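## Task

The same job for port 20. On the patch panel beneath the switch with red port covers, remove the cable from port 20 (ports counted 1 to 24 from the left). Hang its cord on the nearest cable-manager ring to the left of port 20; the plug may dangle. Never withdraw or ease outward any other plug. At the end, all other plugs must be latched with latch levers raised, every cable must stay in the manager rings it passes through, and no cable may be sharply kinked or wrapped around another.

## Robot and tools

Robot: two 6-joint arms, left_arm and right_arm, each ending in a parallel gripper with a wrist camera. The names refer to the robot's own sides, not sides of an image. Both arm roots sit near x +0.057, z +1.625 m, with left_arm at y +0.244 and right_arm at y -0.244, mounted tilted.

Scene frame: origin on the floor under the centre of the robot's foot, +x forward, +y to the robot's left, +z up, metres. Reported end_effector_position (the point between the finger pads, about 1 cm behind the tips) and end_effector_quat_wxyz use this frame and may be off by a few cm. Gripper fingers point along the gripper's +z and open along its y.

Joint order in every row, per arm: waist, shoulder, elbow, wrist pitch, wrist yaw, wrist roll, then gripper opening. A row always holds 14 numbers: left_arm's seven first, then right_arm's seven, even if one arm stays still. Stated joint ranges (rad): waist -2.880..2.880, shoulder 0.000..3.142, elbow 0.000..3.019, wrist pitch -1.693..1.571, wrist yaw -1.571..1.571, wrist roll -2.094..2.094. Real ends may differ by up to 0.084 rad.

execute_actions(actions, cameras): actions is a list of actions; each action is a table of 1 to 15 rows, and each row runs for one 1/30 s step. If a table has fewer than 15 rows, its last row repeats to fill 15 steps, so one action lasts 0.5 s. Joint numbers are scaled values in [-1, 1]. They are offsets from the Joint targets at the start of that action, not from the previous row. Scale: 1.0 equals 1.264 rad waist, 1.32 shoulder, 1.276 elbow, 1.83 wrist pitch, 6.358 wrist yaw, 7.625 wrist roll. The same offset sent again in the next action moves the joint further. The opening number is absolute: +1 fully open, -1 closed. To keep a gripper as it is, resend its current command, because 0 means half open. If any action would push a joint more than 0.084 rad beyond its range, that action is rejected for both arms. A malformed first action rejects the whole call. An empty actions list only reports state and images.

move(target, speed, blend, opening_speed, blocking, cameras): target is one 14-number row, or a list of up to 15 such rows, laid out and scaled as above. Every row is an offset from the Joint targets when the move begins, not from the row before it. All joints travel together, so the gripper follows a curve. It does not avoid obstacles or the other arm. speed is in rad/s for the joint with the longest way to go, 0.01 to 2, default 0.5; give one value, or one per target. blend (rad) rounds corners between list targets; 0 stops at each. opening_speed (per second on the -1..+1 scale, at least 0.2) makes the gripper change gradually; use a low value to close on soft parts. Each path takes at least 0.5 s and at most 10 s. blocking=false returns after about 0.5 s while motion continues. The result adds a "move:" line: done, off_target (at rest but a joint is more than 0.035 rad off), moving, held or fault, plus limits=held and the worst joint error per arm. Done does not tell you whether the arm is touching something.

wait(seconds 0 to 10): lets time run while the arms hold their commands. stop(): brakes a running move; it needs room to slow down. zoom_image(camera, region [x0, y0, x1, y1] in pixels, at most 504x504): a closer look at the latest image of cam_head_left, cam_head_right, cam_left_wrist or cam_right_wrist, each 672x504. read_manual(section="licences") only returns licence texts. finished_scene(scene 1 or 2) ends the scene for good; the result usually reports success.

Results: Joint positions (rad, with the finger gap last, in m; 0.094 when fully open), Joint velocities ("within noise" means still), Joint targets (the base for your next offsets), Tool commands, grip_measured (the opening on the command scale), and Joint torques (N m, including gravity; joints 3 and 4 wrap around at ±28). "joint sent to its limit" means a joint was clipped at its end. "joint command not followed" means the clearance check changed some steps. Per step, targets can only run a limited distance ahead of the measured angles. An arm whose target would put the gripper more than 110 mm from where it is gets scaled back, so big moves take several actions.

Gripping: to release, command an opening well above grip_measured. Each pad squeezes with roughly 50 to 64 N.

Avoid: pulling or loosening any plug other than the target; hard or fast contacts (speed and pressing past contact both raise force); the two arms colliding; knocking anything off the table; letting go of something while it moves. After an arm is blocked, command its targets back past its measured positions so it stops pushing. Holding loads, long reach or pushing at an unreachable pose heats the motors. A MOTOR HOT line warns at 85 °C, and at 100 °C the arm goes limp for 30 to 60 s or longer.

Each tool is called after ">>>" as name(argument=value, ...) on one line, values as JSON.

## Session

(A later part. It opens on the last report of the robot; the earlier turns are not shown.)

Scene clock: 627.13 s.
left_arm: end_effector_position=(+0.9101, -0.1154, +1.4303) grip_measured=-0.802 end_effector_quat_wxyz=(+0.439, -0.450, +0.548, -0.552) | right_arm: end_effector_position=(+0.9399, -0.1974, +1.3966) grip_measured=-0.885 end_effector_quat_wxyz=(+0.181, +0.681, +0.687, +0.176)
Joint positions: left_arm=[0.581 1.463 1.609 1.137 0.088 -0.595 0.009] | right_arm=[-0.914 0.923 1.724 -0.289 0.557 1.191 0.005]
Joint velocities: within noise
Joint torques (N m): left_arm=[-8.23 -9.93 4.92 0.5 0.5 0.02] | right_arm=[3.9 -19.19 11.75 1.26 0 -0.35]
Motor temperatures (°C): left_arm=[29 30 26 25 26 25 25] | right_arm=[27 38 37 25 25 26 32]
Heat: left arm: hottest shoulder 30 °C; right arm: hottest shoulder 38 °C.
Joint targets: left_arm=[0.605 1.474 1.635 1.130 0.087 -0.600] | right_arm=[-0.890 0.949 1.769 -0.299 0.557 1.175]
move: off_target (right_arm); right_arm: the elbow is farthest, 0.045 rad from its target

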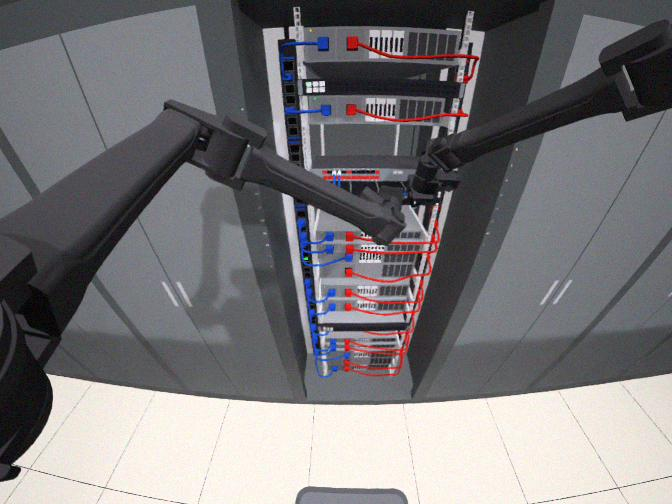

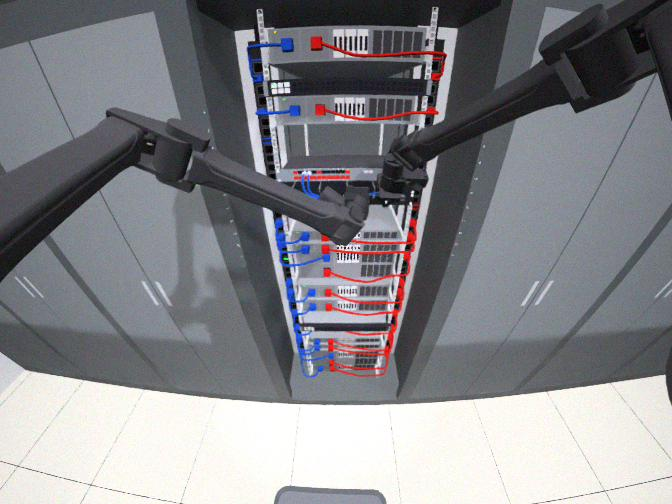

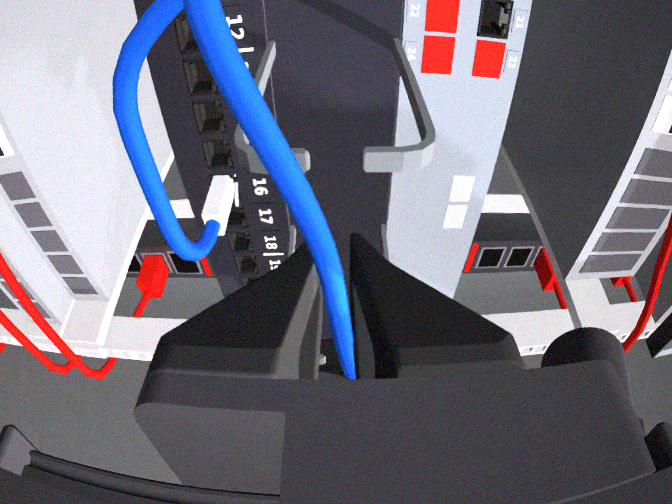

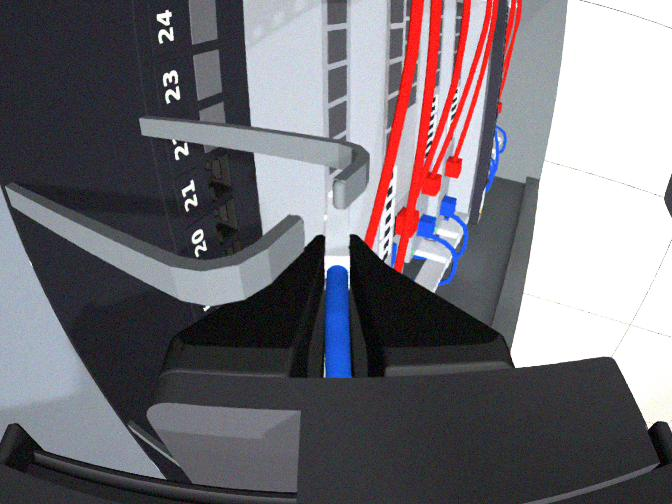

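>>> move(target=[0.0055,0.0097,0.068,-0.039,0,-0.0009,-0.8, 0.0089,0.0345,0.0725,-0.0228,0.0016,-0.001,-1], speed=0.07, cameras=["cam_head_left","cam_head_right","cam_left_wrist","cam_right_wrist"])

>>> zoom_image(camera="cam_left_wrist", region=[220, 100, 440, 330])

>>> zoom_image(camera="cam_head_left", region=[365, 175, 425, 215])

>>> zoom_image(camera="cam_head_right", region=[335, 175, 395, 215])

Scene clock: 644.47 s.
left_arm: end_effector_position=(+0.9347, -0.1126, +1.4271) grip_measured=-0.802 end_effector_quat_wxyz=(+0.436, -0.450, +0.550, -0.552) | right_arm: end_effector_position=(+0.9590, -0.1951, +1.3956) grip_measured=-0.885 end_effector_quat_wxyz=(+0.181, +0.680, +0.689, +0.174)
Joint positions: left_arm=[0.591 1.478 1.69 1.066 0.088 -0.605 0.009] | right_arm=[-0.903 0.97 1.814 -0.331 0.569 1.18 0.005]
Joint velocities: within noise
Joint torques (N m): left_arm=[-8.53 -10.75 5.83 0.76 0.48 0.1] | right_arm=[4.25 -19.72 11.99 1.37 -0.05 -0.31]
Motor temperatures (°C): left_arm=[29 30 26 25 26 25 25] | right_arm=[27 38 37 25 25 26 32]
Heat: left arm: hottest shoulder 30 °C; right arm: hottest shoulder 38 °C.
Joint targets: left_arm=[0.612 1.487 1.722 1.058 0.087 -0.607] | right_arm=[-0.879 0.995 1.861 -0.341 0.568 1.168]
move: off_target (right_arm); right_arm: the elbow is farthest, 0.047 rad from its target

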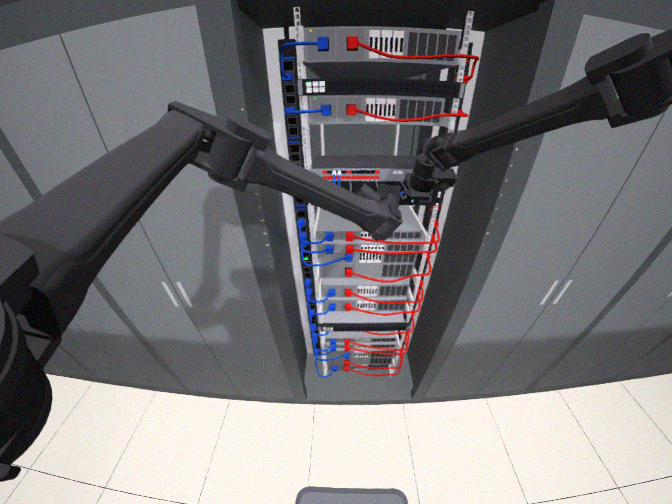

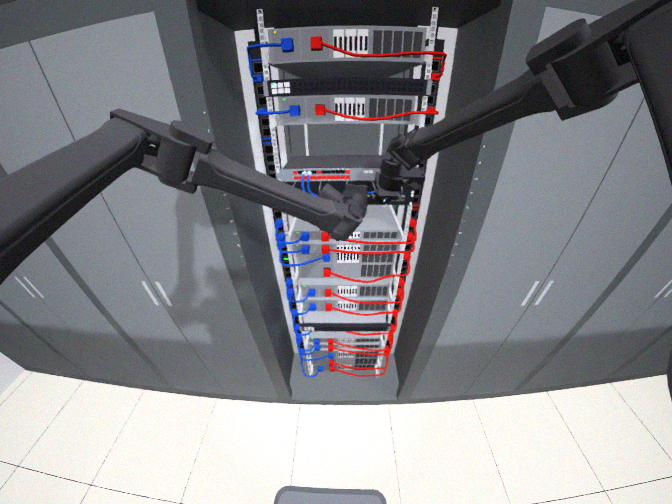

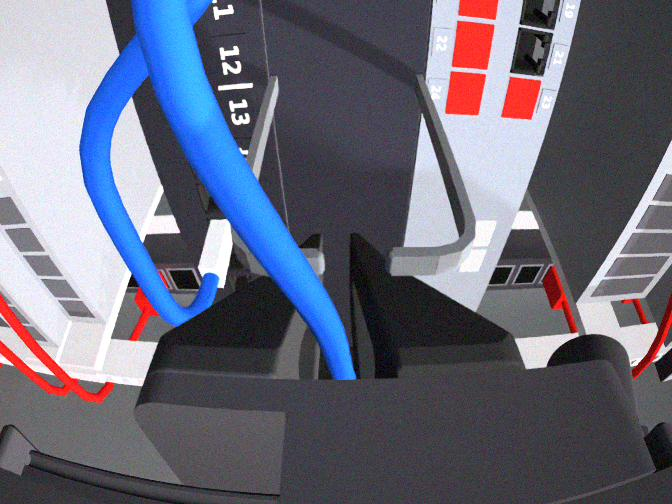

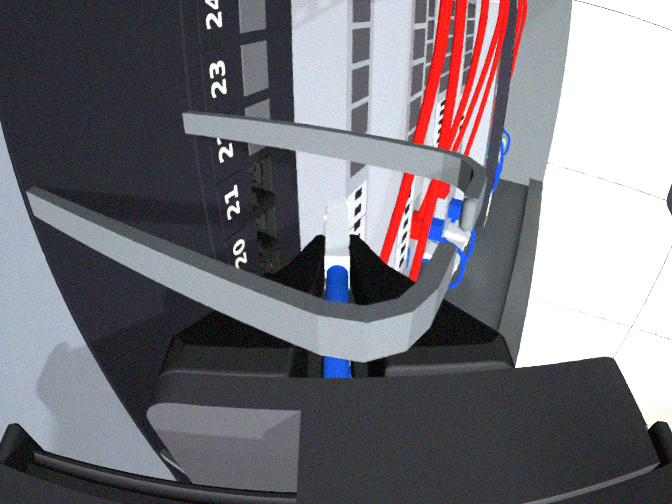

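Scaled by 2.191 from the camera's 672x504 image, which has a finer 960x720 frame.

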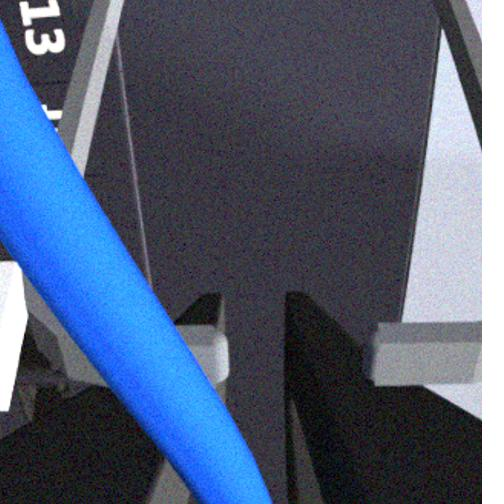

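Scaled by 8.400 from the camera's 672x504 image, which has a finer 960x720 frame.

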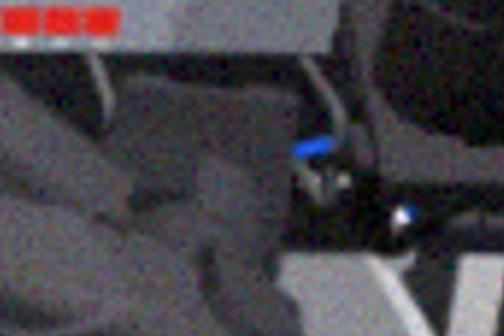

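Scaled by 8.400 from the camera's 672x504 image, which has a finer 960x720 frame.

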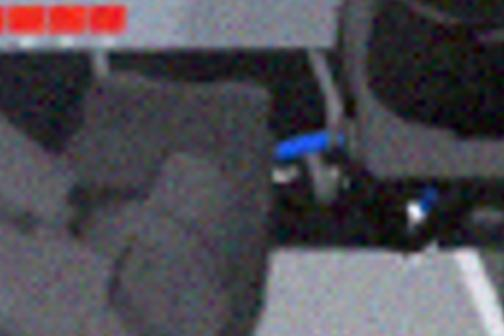

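>>> move(target=[-0.0411,-0.0371,-0.1489,0.0885,0,0.0039,-0.8, 0,0,0,0,0,0,-1], speed=0.1, cameras=["cam_left_wrist"])

>>> zoom_image(camera="cam_left_wrist", region=[220, 100, 440, 330])

Scene clock: 658.37 s.
left_arm: end_effector_position=(+0.8912, -0.1106, +1.4345) grip_measured=-0.802 end_effector_quat_wxyz=(+0.447, -0.449, +0.543, -0.550) | right_arm: end_effector_position=(+0.9584, -0.1936, +1.3945) grip_measured=-0.885 end_effector_quat_wxyz=(+0.179, +0.679, +0.690, +0.174)
Joint positions: left_arm=[0.578 1.447 1.54 1.208 0.088 -0.587 0.009] | right_arm=[-0.902 0.973 1.815 -0.334 0.569 1.18 0.005]
Joint velocities: within noise
Joint torques (N m): left_arm=[-11.99 -11.52 2.1 1.51 0.53 0.18] | right_arm=[4.13 -20.01 11.97 1.4 -0.05 -0.32]
Motor temperatures (°C): left_arm=[29 30 26 25 26 25 25] | right_arm=[27 38 37 25 25 26 32]
Heat: left arm: hottest shoulder 30 °C; right arm: hottest shoulder 38 °C.
Joint targets: left_arm=[0.560 1.438 1.532 1.221 0.087 -0.577] | right_arm=[-0.879 0.995 1.861 -0.341 0.568 1.168]
move: off_target (right_arm); right_arm: the elbow is farthest, 0.046 rad from its target
Images, in order (width x height): cam_left_wrist 672x504.

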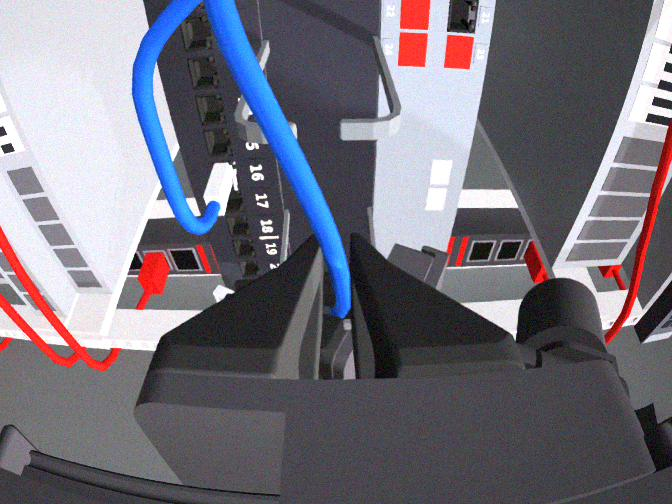

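Scaled by 2.191 from the camera's 672x504 image, which has a finer 960x720 frame.

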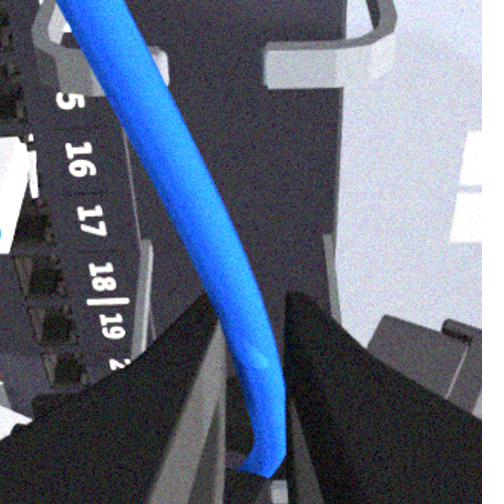

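>>> move(target=[0,0,0,0,0,0,-0.9, 0,0,0,0,0,0,-1], opening_speed=0.4, cameras=["cam_left_wrist"])

>>> zoom_image(camera="cam_left_wrist", region=[220, 130, 440, 360])

>>> execute_actions(actions=[])

>>> zoom_image(camera="cam_head_left", region=[365, 175, 425, 215])

>>> zoom_image(camera="cam_head_right", region=[335, 175, 395, 215])

Scene clock: 667.07 s.
left_arm: end_effector_position=(+0.8911, -0.1109, +1.4358) grip_measured=-0.896 end_effector_quat_wxyz=(+0.447, -0.450, +0.543, -0.551) | right_arm: end_effector_position=(+0.9584, -0.1936, +1.3945) grip_measured=-0.885 end_effector_quat_wxyz=(+0.179, +0.679, +0.690, +0.174)
Joint positions: left_arm=[0.576 1.446 1.54 1.209 0.088 -0.586 0.005] | right_arm=[-0.902 0.973 1.815 -0.334 0.569 1.179 0.005]
Joint velocities: within noise
Joint torques (N m): left_arm=[-12.04 -11.34 1.96 1.37 0.53 0.17] | right_arm=[4.25 -19.9 12.03 1.4 -0.05 -0.31]
Motor temperatures (°C): left_arm=[30 30 26 25 26 25 25] | right_arm=[27 37 37 25 25 26 32]
Heat: left arm: hottest waist 30 °C; right arm: hottest shoulder 37 °C.
Joint targets: left_arm=[0.560 1.438 1.532 1.220 0.087 -0.577] | right_arm=[-0.879 0.995 1.861 -0.341 0.568 1.168]
move: off_target (right_arm); right_arm: the elbow is farthest, 0.046 rad from its target
Images, in order (width x height): cam_left_wrist 672x504.

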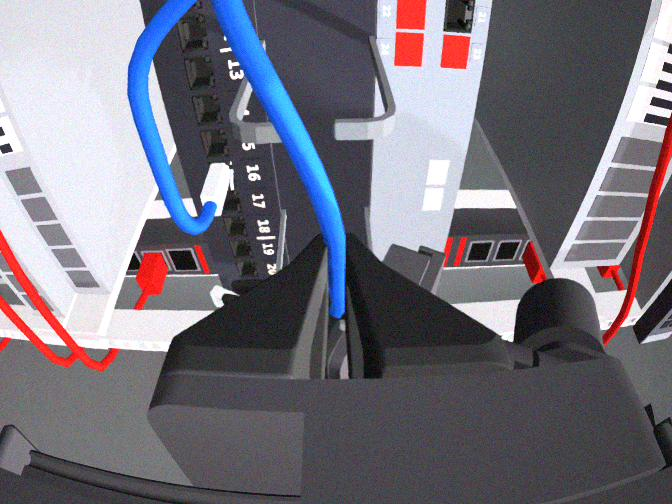

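Scaled by 2.191 from the camera's 672x504 image, which has a finer 960x720 frame.

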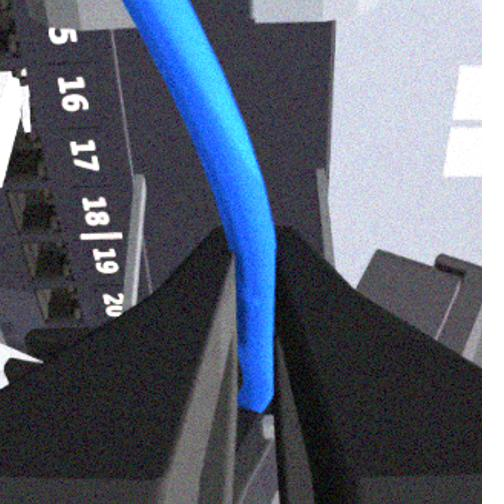

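Scene clock: 667.07 s.
left_arm: end_effector_position=(+0.8911, -0.1109, +1.4358) grip_measured=-0.896 end_effector_quat_wxyz=(+0.447, -0.450, +0.543, -0.551) | right_arm: end_effector_position=(+0.9584, -0.1936, +1.3945) grip_measured=-0.885 end_effector_quat_wxyz=(+0.179, +0.679, +0.690, +0.174)
Joint positions: left_arm=[0.576 1.446 1.54 1.209 0.088 -0.586 0.005] | right_arm=[-0.902 0.973 1.815 -0.334 0.569 1.179 0.005]
Joint velocities: within noise
Joint torques (N m): left_arm=[-12.04 -11.34 1.96 1.37 0.53 0.17] | right_arm=[4.25 -19.9 12.03 1.4 -0.05 -0.31]
Motor temperatures (°C): left_arm=[30 30 26 25 26 25 25] | right_arm=[27 37 37 25 25 26 32]
Heat: left arm: hottest waist 30 °C; right arm: hottest shoulder 37 °C.
Joint targets: left_arm=[0.560 1.438 1.532 1.220 0.087 -0.577] | right_arm=[-0.879 0.995 1.861 -0.341 0.568 1.168]
Tool commands: left_gripper/opening=-0.9 right_gripper/opening=-1.0

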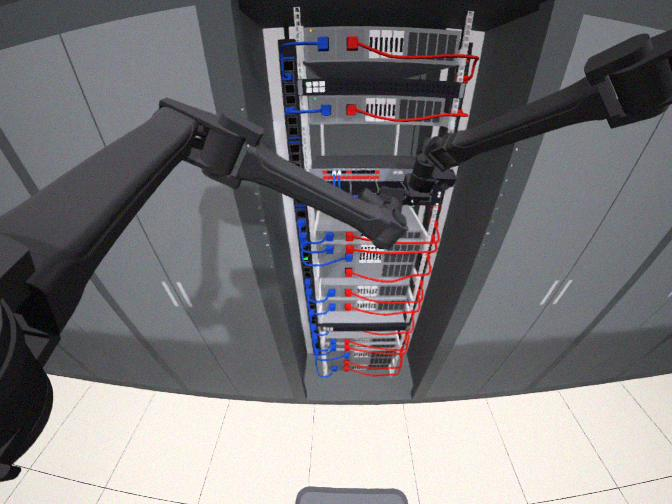

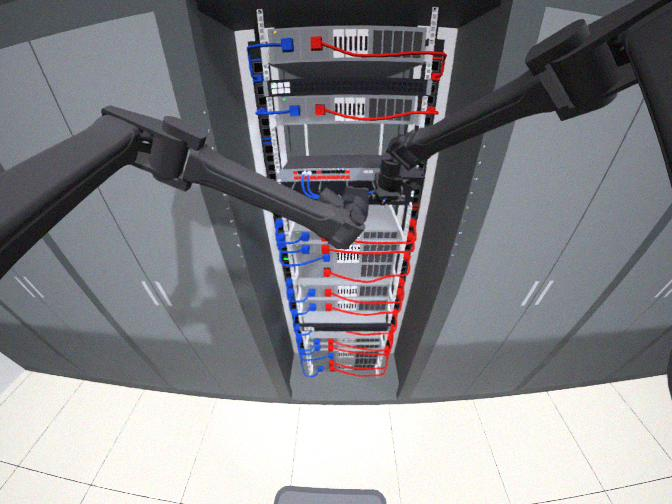

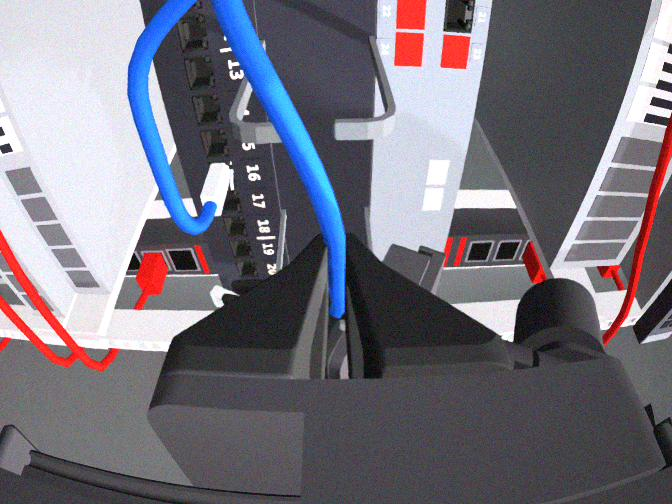

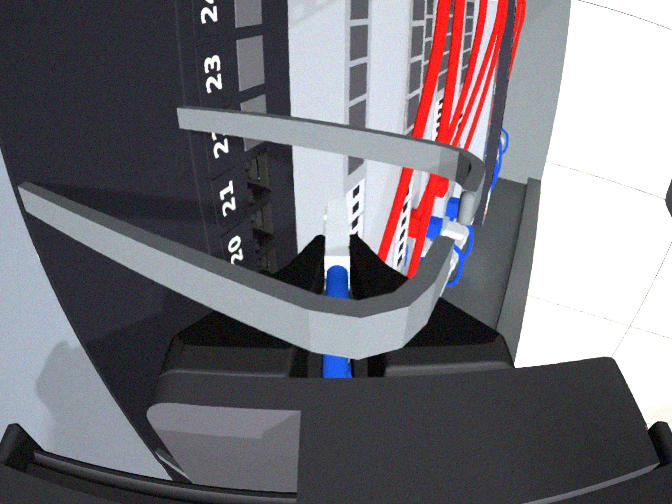

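Scaled by 8.400 from the camera's 672x504 image, which has a finer 960x720 frame.

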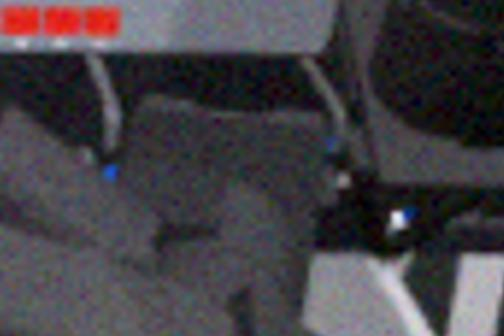

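Scaled by 8.400 from the camera's 672x504 image, which has a finer 960x720 frame.

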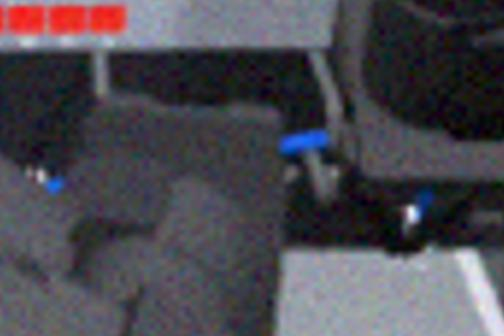

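>>> move(target=[[0.0356,0.0205,0.0274,-0.006,0,-0.0038,-0.9, 0,0,0,0,0,0,-1],[0.0403,0.0371,0.1489,-0.0885,0,-0.0039,-0.9, 0,0,0,0,0,0,-1]], speed=0.08, cameras=["cam_head_left","cam_head_right","cam_left_wrist","cam_right_wrist"])

>>> zoom_image(camera="cam_left_wrist", region=[220, 100, 440, 330])

>>> zoom_image(camera="cam_head_left", region=[365, 175, 425, 215])

>>> zoom_image(camera="cam_head_right", region=[335, 175, 395, 215])

Scene clock: 681.93 s.
left_arm: end_effector_position=(+0.9366, -0.1099, +1.4290) grip_measured=-0.898 end_effector_quat_wxyz=(+0.440, -0.449, +0.548, -0.551) | right_arm: end_effector_position=(+0.9614, -0.1957, +1.3971) grip_measured=-0.885 end_effector_quat_wxyz=(+0.182, +0.680, +0.688, +0.175)
Joint positions: left_arm=[0.591 1.474 1.691 1.068 0.09 -0.603 0.005] | right_arm=[-0.902 0.973 1.823 -0.334 0.569 1.179 0.005]
Joint velocities: left_arm=[0.015 0.005 0.017 -0.007 0.022 -0.022 0.014] | right_arm=[within noise]
Joint torques (N m): left_arm=[-8.7 -10.99 5.64 0.59 0.43 0.05] | right_arm=[4.07 -19.96 11.28 1.36 -0.08 -0.3]
Motor temperatures (°C): left_arm=[30 30 26 25 26 25 26] | right_arm=[28 37 37 25 25 26 32]
Heat: left arm: hottest waist 30 °C; right arm: hottest shoulder 37 °C.
Joint targets: left_arm=[0.611 1.487 1.722 1.059 0.087 -0.607] | right_arm=[-0.879 0.995 1.861 -0.341 0.567 1.168]
move: off_target (right_arm); right_arm: the elbow is farthest, 0.038 rad from its target

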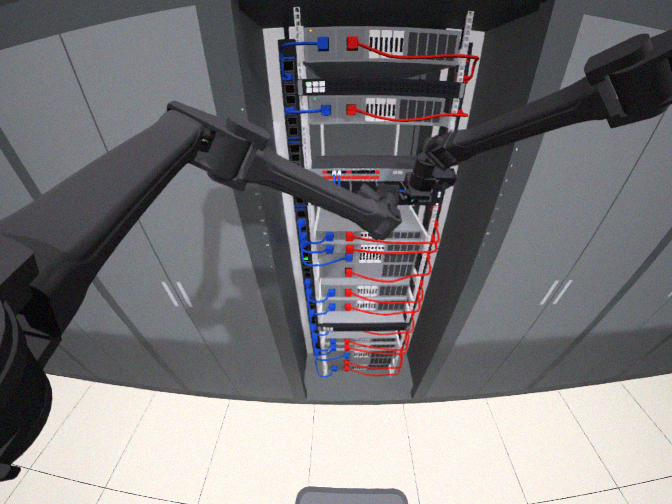

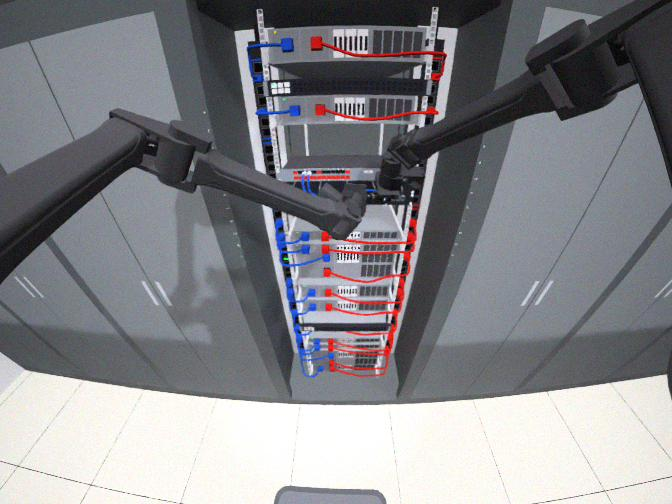

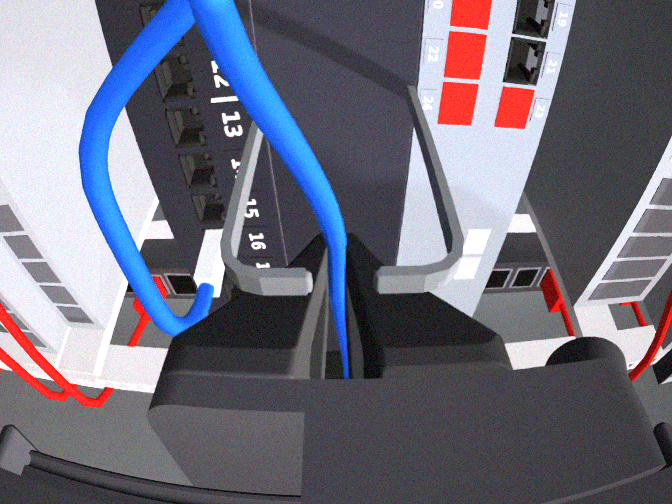

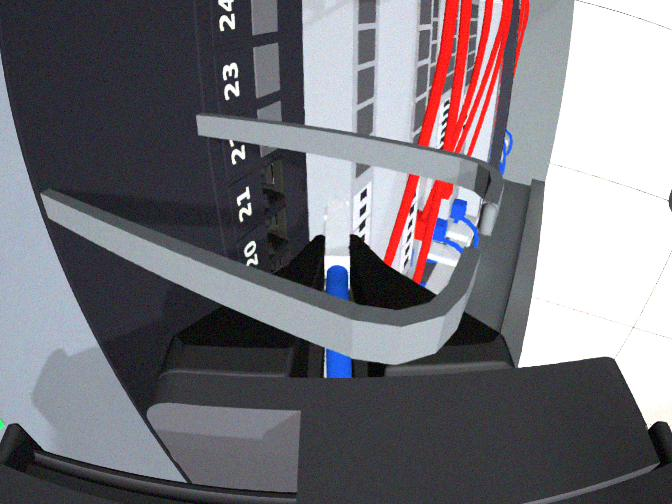

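Scaled by 2.191 from the camera's 672x504 image, which has a finer 960x720 frame.

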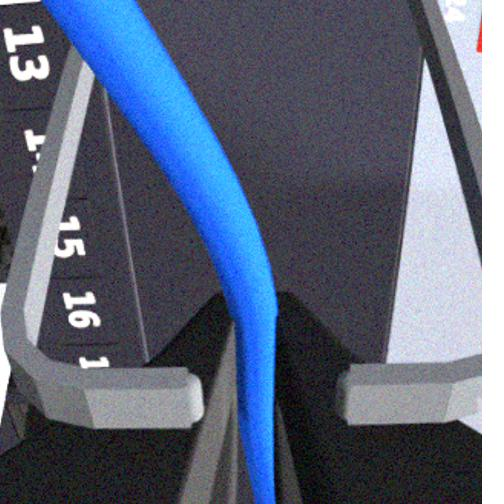

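Scaled by 8.400 from the camera's 672x504 image, which has a finer 960x720 frame.

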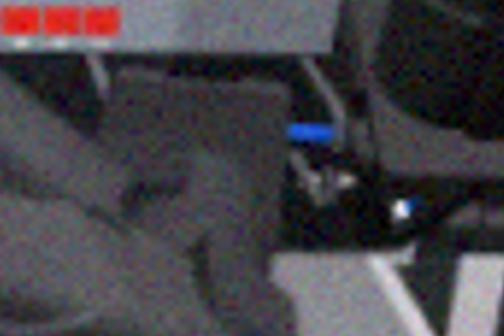

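Scaled by 8.400 from the camera's 672x504 image, which has a finer 960x720 frame.

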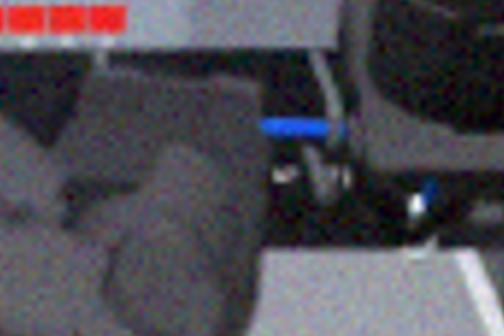

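>>> move(target=[[0,0,0,0,0,0,-0.9, -0.028,0,0,0,0,0,-1],[0.015,0.0106,0.0103,0.0005,0,-0.0024,-0.9, -0.0593,0.0095,0.0034,-0.0007,-0.0046,0.0058,-1]], speed=0.08, cameras=["cam_left_wrist","cam_right_wrist"])

>>> execute_actions(actions=[])

>>> zoom_image(camera="cam_head_left", region=[365, 175, 425, 215])

>>> zoom_image(camera="cam_head_right", region=[335, 175, 395, 215])

Scene clock: 698.57 s.
left_arm: end_effector_position=(+0.9360, -0.1107, +1.4176) grip_measured=-0.896 end_effector_quat_wxyz=(+0.438, -0.451, +0.550, -0.550) | right_arm: end_effector_position=(+0.9613, -0.1988, +1.3890) grip_measured=-0.885 end_effector_quat_wxyz=(+0.184, +0.681, +0.687, +0.174)
Joint positions: left_arm=[0.609 1.49 1.704 1.067 0.09 -0.619 0.005] | right_arm=[-0.938 0.981 1.825 -0.334 0.543 1.201 0.005]
Joint velocities: within noise
Joint torques (N m): left_arm=[-8.59 -11.11 5.82 0.75 0.43 0.04] | right_arm=[0.62 -20.13 11.67 1.35 -0.19 -0.09]
Motor temperatures (°C): left_arm=[30 30 26 25 26 25 26] | right_arm=[28 36 38 25 25 26 33]
Heat: left arm: hottest waist 30 °C; right arm: hottest elbow 38 °C.
Joint targets: left_arm=[0.630 1.501 1.735 1.059 0.087 -0.626] | right_arm=[-0.954 1.007 1.865 -0.342 0.538 1.212]
move: off_target (right_arm); right_arm: the elbow is farthest, 0.040 rad from its target
Images, in order (width x height): cam_left_wrist 672x504, cam_right_wrist 672x504.

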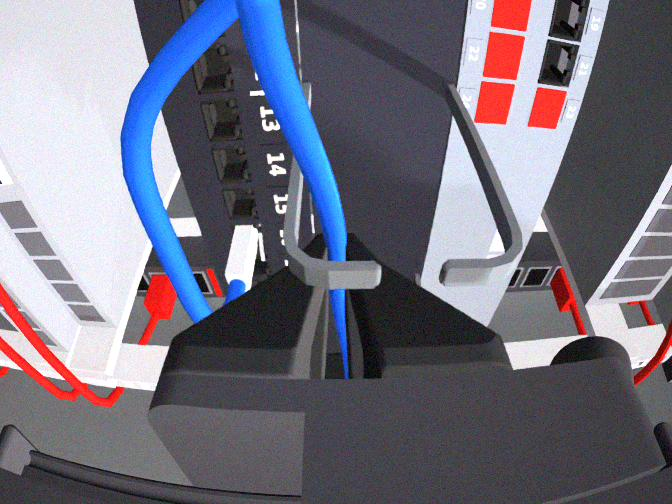

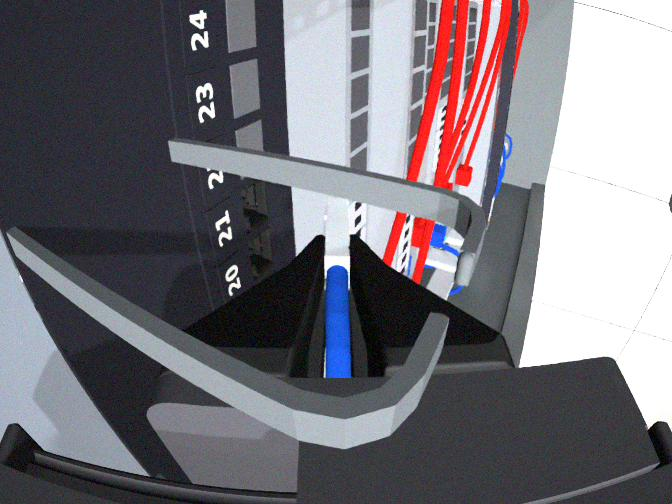

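Scene clock: 698.57 s.
left_arm: end_effector_position=(+0.9360, -0.1107, +1.4176) grip_measured=-0.896 end_effector_quat_wxyz=(+0.438, -0.451, +0.550, -0.550) | right_arm: end_effector_position=(+0.9613, -0.1988, +1.3890) grip_measured=-0.885 end_effector_quat_wxyz=(+0.184, +0.681, +0.687, +0.174)
Joint positions: left_arm=[0.609 1.49 1.704 1.067 0.09 -0.619 0.005] | right_arm=[-0.938 0.981 1.825 -0.334 0.543 1.201 0.005]
Joint velocities: within noise
Joint torques (N m): left_arm=[-8.59 -11.11 5.82 0.75 0.43 0.04] | right_arm=[0.62 -20.13 11.67 1.35 -0.19 -0.09]
Motor temperatures (°C): left_arm=[30 30 26 25 26 25 26] | right_arm=[28 36 38 25 25 26 33]
Heat: left arm: hottest waist 30 °C; right arm: hottest elbow 38 °C.
Joint targets: left_arm=[0.630 1.501 1.735 1.059 0.087 -0.626] | right_arm=[-0.954 1.007 1.865 -0.342 0.538 1.212]
Tool commands: left_gripper/opening=-0.9 right_gripper/opening=-1.0

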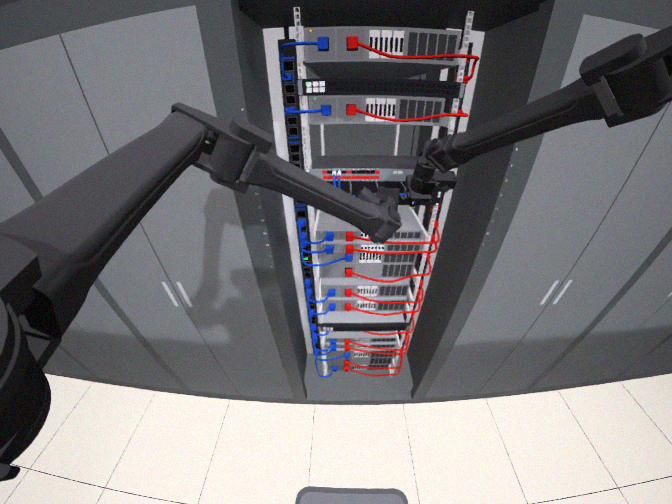

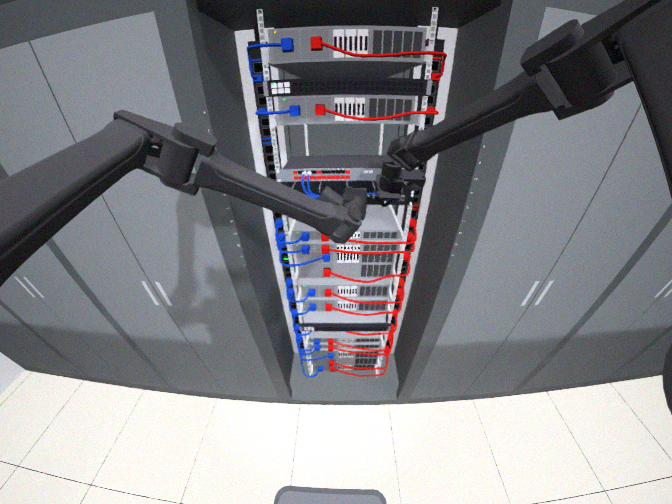

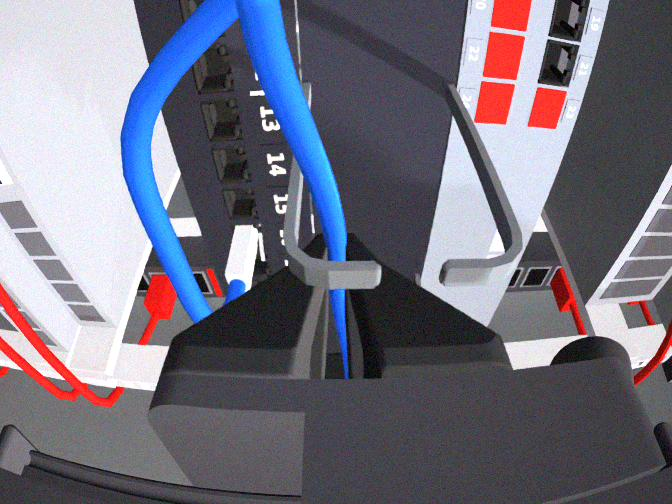

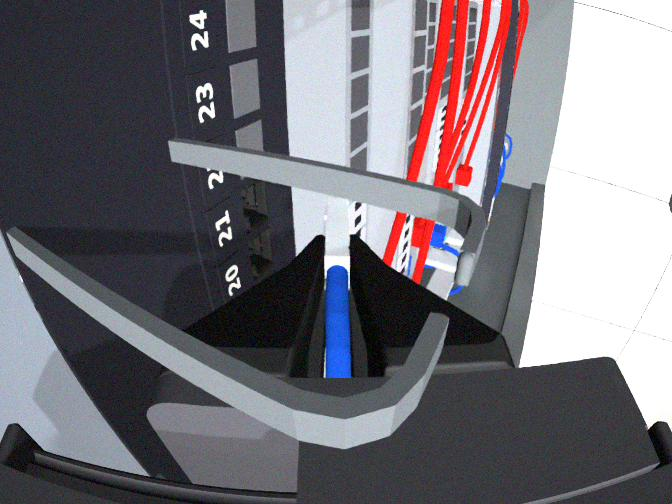

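Scaled by 8.400 from the camera's 672x504 image, which has a finer 960x720 frame.

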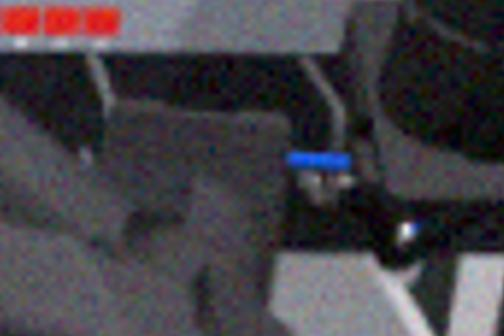

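Scaled by 8.400 from the camera's 672x504 image, which has a finer 960x720 frame.

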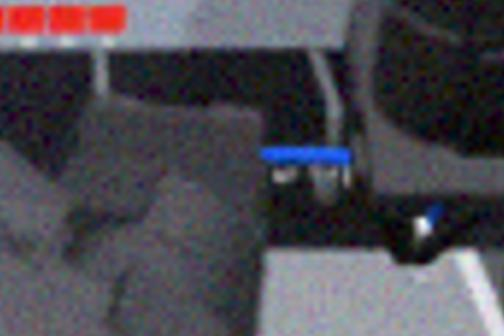

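>>> move(target=[0,0,0,0,0,0,-0.75, 0,0,0,0,0,0,-1], opening_speed=0.3, cameras=["cam_left_wrist","cam_head_left"])

>>> zoom_image(camera="cam_head_left", region=[365, 175, 425, 215])

Scene clock: 716.80 s.
left_arm: end_effector_position=(+0.9383, -0.1092, +1.4185) grip_measured=-0.754 end_effector_quat_wxyz=(+0.440, -0.451, +0.549, -0.550) | right_arm: end_effector_position=(+0.9616, -0.1989, +1.3890) grip_measured=-0.885 end_effector_quat_wxyz=(+0.184, +0.682, +0.686, +0.174)
Joint positions: left_arm=[0.609 1.49 1.71 1.067 0.09 -0.62 0.012] | right_arm=[-0.938 0.982 1.826 -0.334 0.543 1.202 0.005]
Joint velocities: within noise
Joint torques (N m): left_arm=[-8.7 -10.64 5.42 0.75 0.44 0.03] | right_arm=[0.62 -20.48 11.63 1.36 -0.16 -0.11]
Motor temperatures (°C): left_arm=[30 31 26 25 26 25 26] | right_arm=[27 37 39 25 25 26 33]
Heat: left arm: hottest shoulder 31 °C; right arm: hottest elbow 39 °C.
Joint targets: left_arm=[0.630 1.501 1.735 1.059 0.087 -0.625] | right_arm=[-0.954 1.007 1.865 -0.342 0.538 1.212]
move: off_target (right_arm); right_arm: the elbow is farthest, 0.039 rad from its target
Images, in order (width x height): cam_head_left 672x504, cam_left_wrist 672x504.

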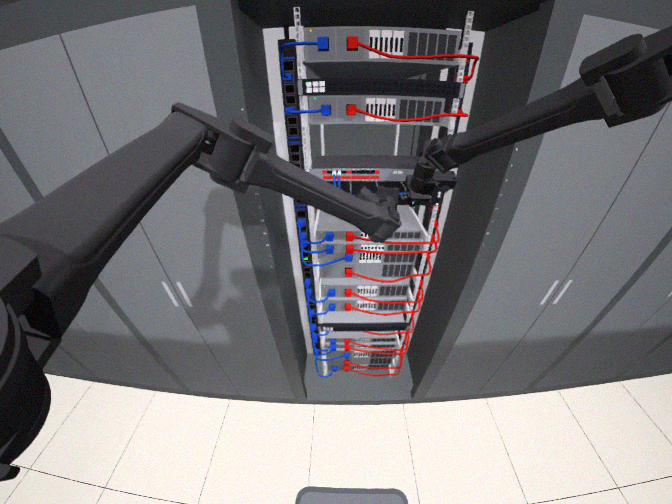

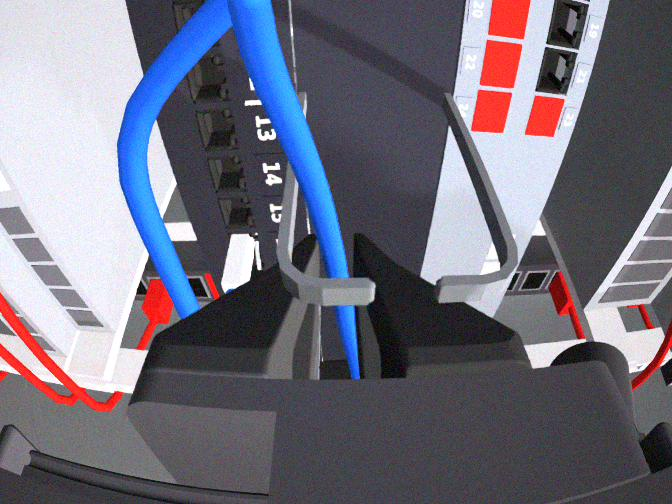

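Scaled by 8.400 from the camera's 672x504 image, which has a finer 960x720 frame.

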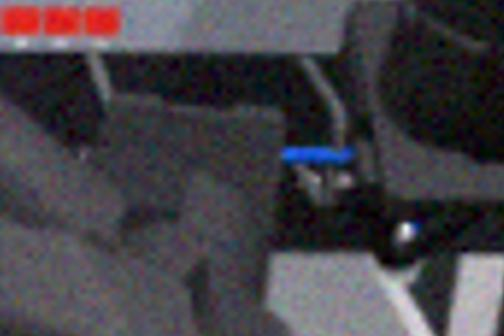

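>>> move(target=[[0,-0.016,-0.0306,0.0098,0,0,-0.72, 0,0,0,0,0,0,-1],[0,-0.047,-0.21,0.1131,0,0,-0.72, 0,0,0,0,0,0,-1]], speed=0.1, cameras=["cam_left_wrist","cam_right_wrist","cam_head_left","cam_head_right"])

>>> zoom_image(camera="cam_left_wrist", region=[220, 100, 440, 380])

>>> zoom_image(camera="cam_head_left", region=[365, 175, 425, 215])

>>> zoom_image(camera="cam_head_right", region=[335, 175, 395, 215])

Scene clock: 724.30 s.
left_arm: end_effector_position=(+0.8635, -0.1120, +1.4130) grip_measured=-0.723 end_effector_quat_wxyz=(+0.435, -0.450, +0.553, -0.549) | right_arm: end_effector_position=(+0.9614, -0.1983, +1.3883) grip_measured=-0.885 end_effector_quat_wxyz=(+0.183, +0.682, +0.686, +0.174)
Joint positions: left_arm=[0.611 1.451 1.473 1.253 0.088 -0.62 0.013] | right_arm=[-0.938 0.983 1.826 -0.334 0.542 1.202 0.005]
Joint velocities: within noise
Joint torques (N m): left_arm=[-8.41 -10.93 1.96 1.65 0.47 0.04] | right_arm=[0.67 -20.42 11.64 1.39 -0.13 -0.1]
Motor temperatures (°C): left_arm=[30 31 26 25 26 25 26] | right_arm=[27 37 39 25 25 26 33]
Heat: left arm: hottest shoulder 31 °C; right arm: hottest elbow 39 °C.
Joint targets: left_arm=[0.630 1.439 1.467 1.266 0.087 -0.625] | right_arm=[-0.954 1.007 1.865 -0.342 0.538 1.212]
move: off_target (right_arm); right_arm: the elbow is farthest, 0.039 rad from its target

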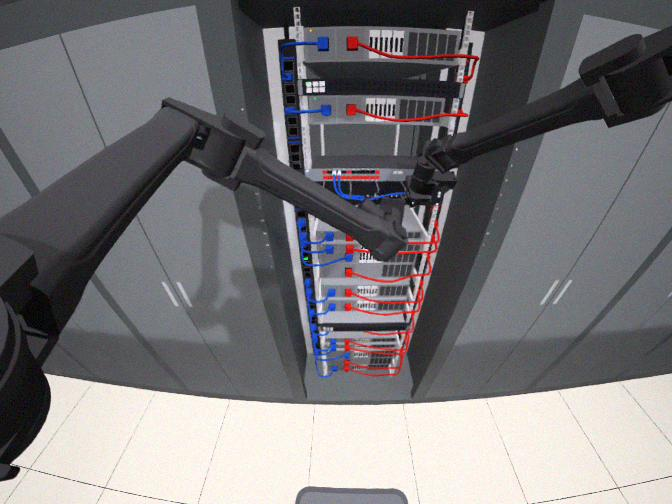

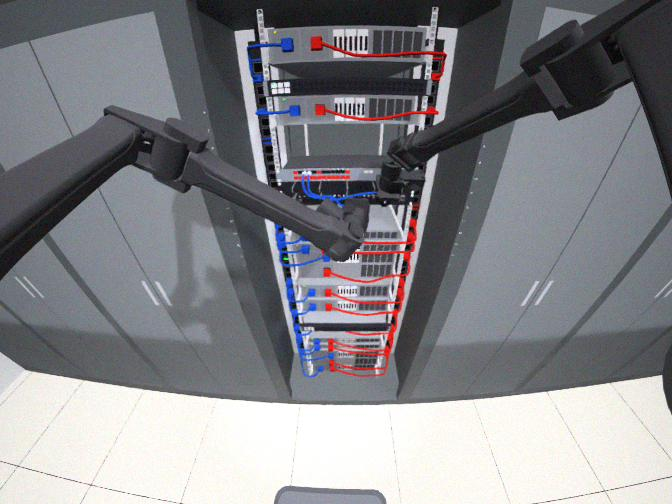

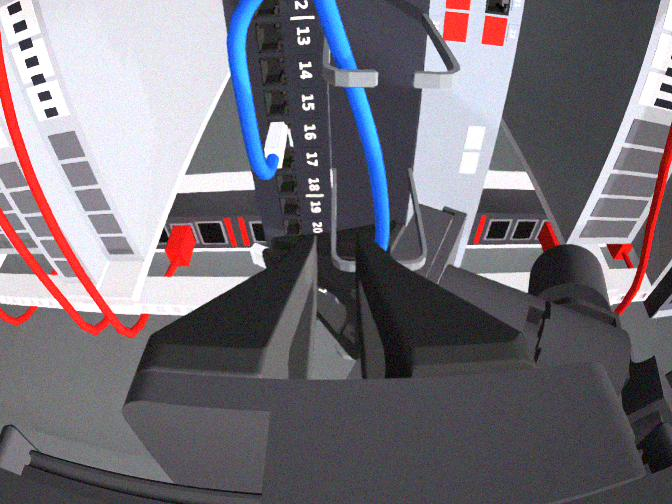

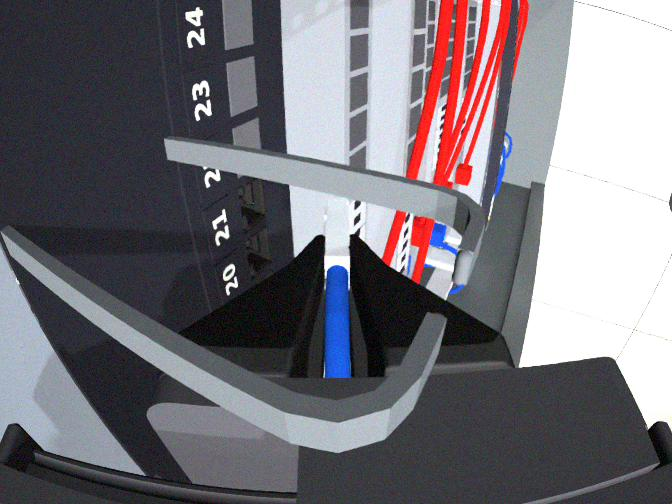

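Scaled by 1.800 from the camera's 672x504 image, which has a finer 960x720 frame.

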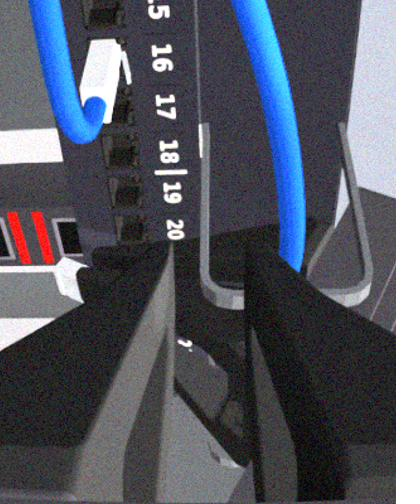

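Scaled by 8.400 from the camera's 672x504 image, which has a finer 960x720 frame.

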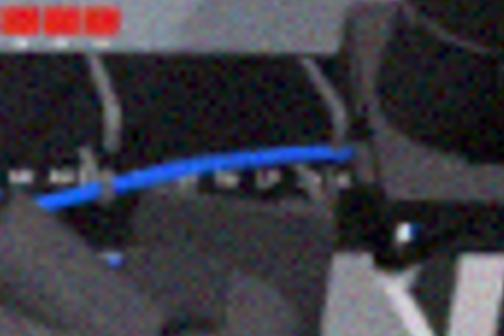

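Scaled by 8.400 from the camera's 672x504 image, which has a finer 960x720 frame.

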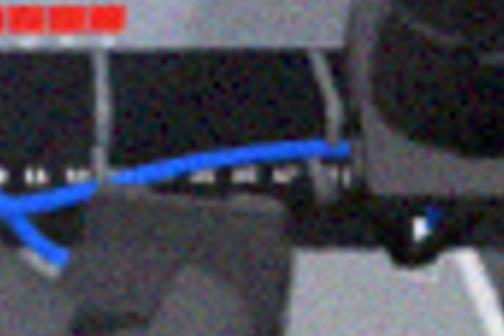

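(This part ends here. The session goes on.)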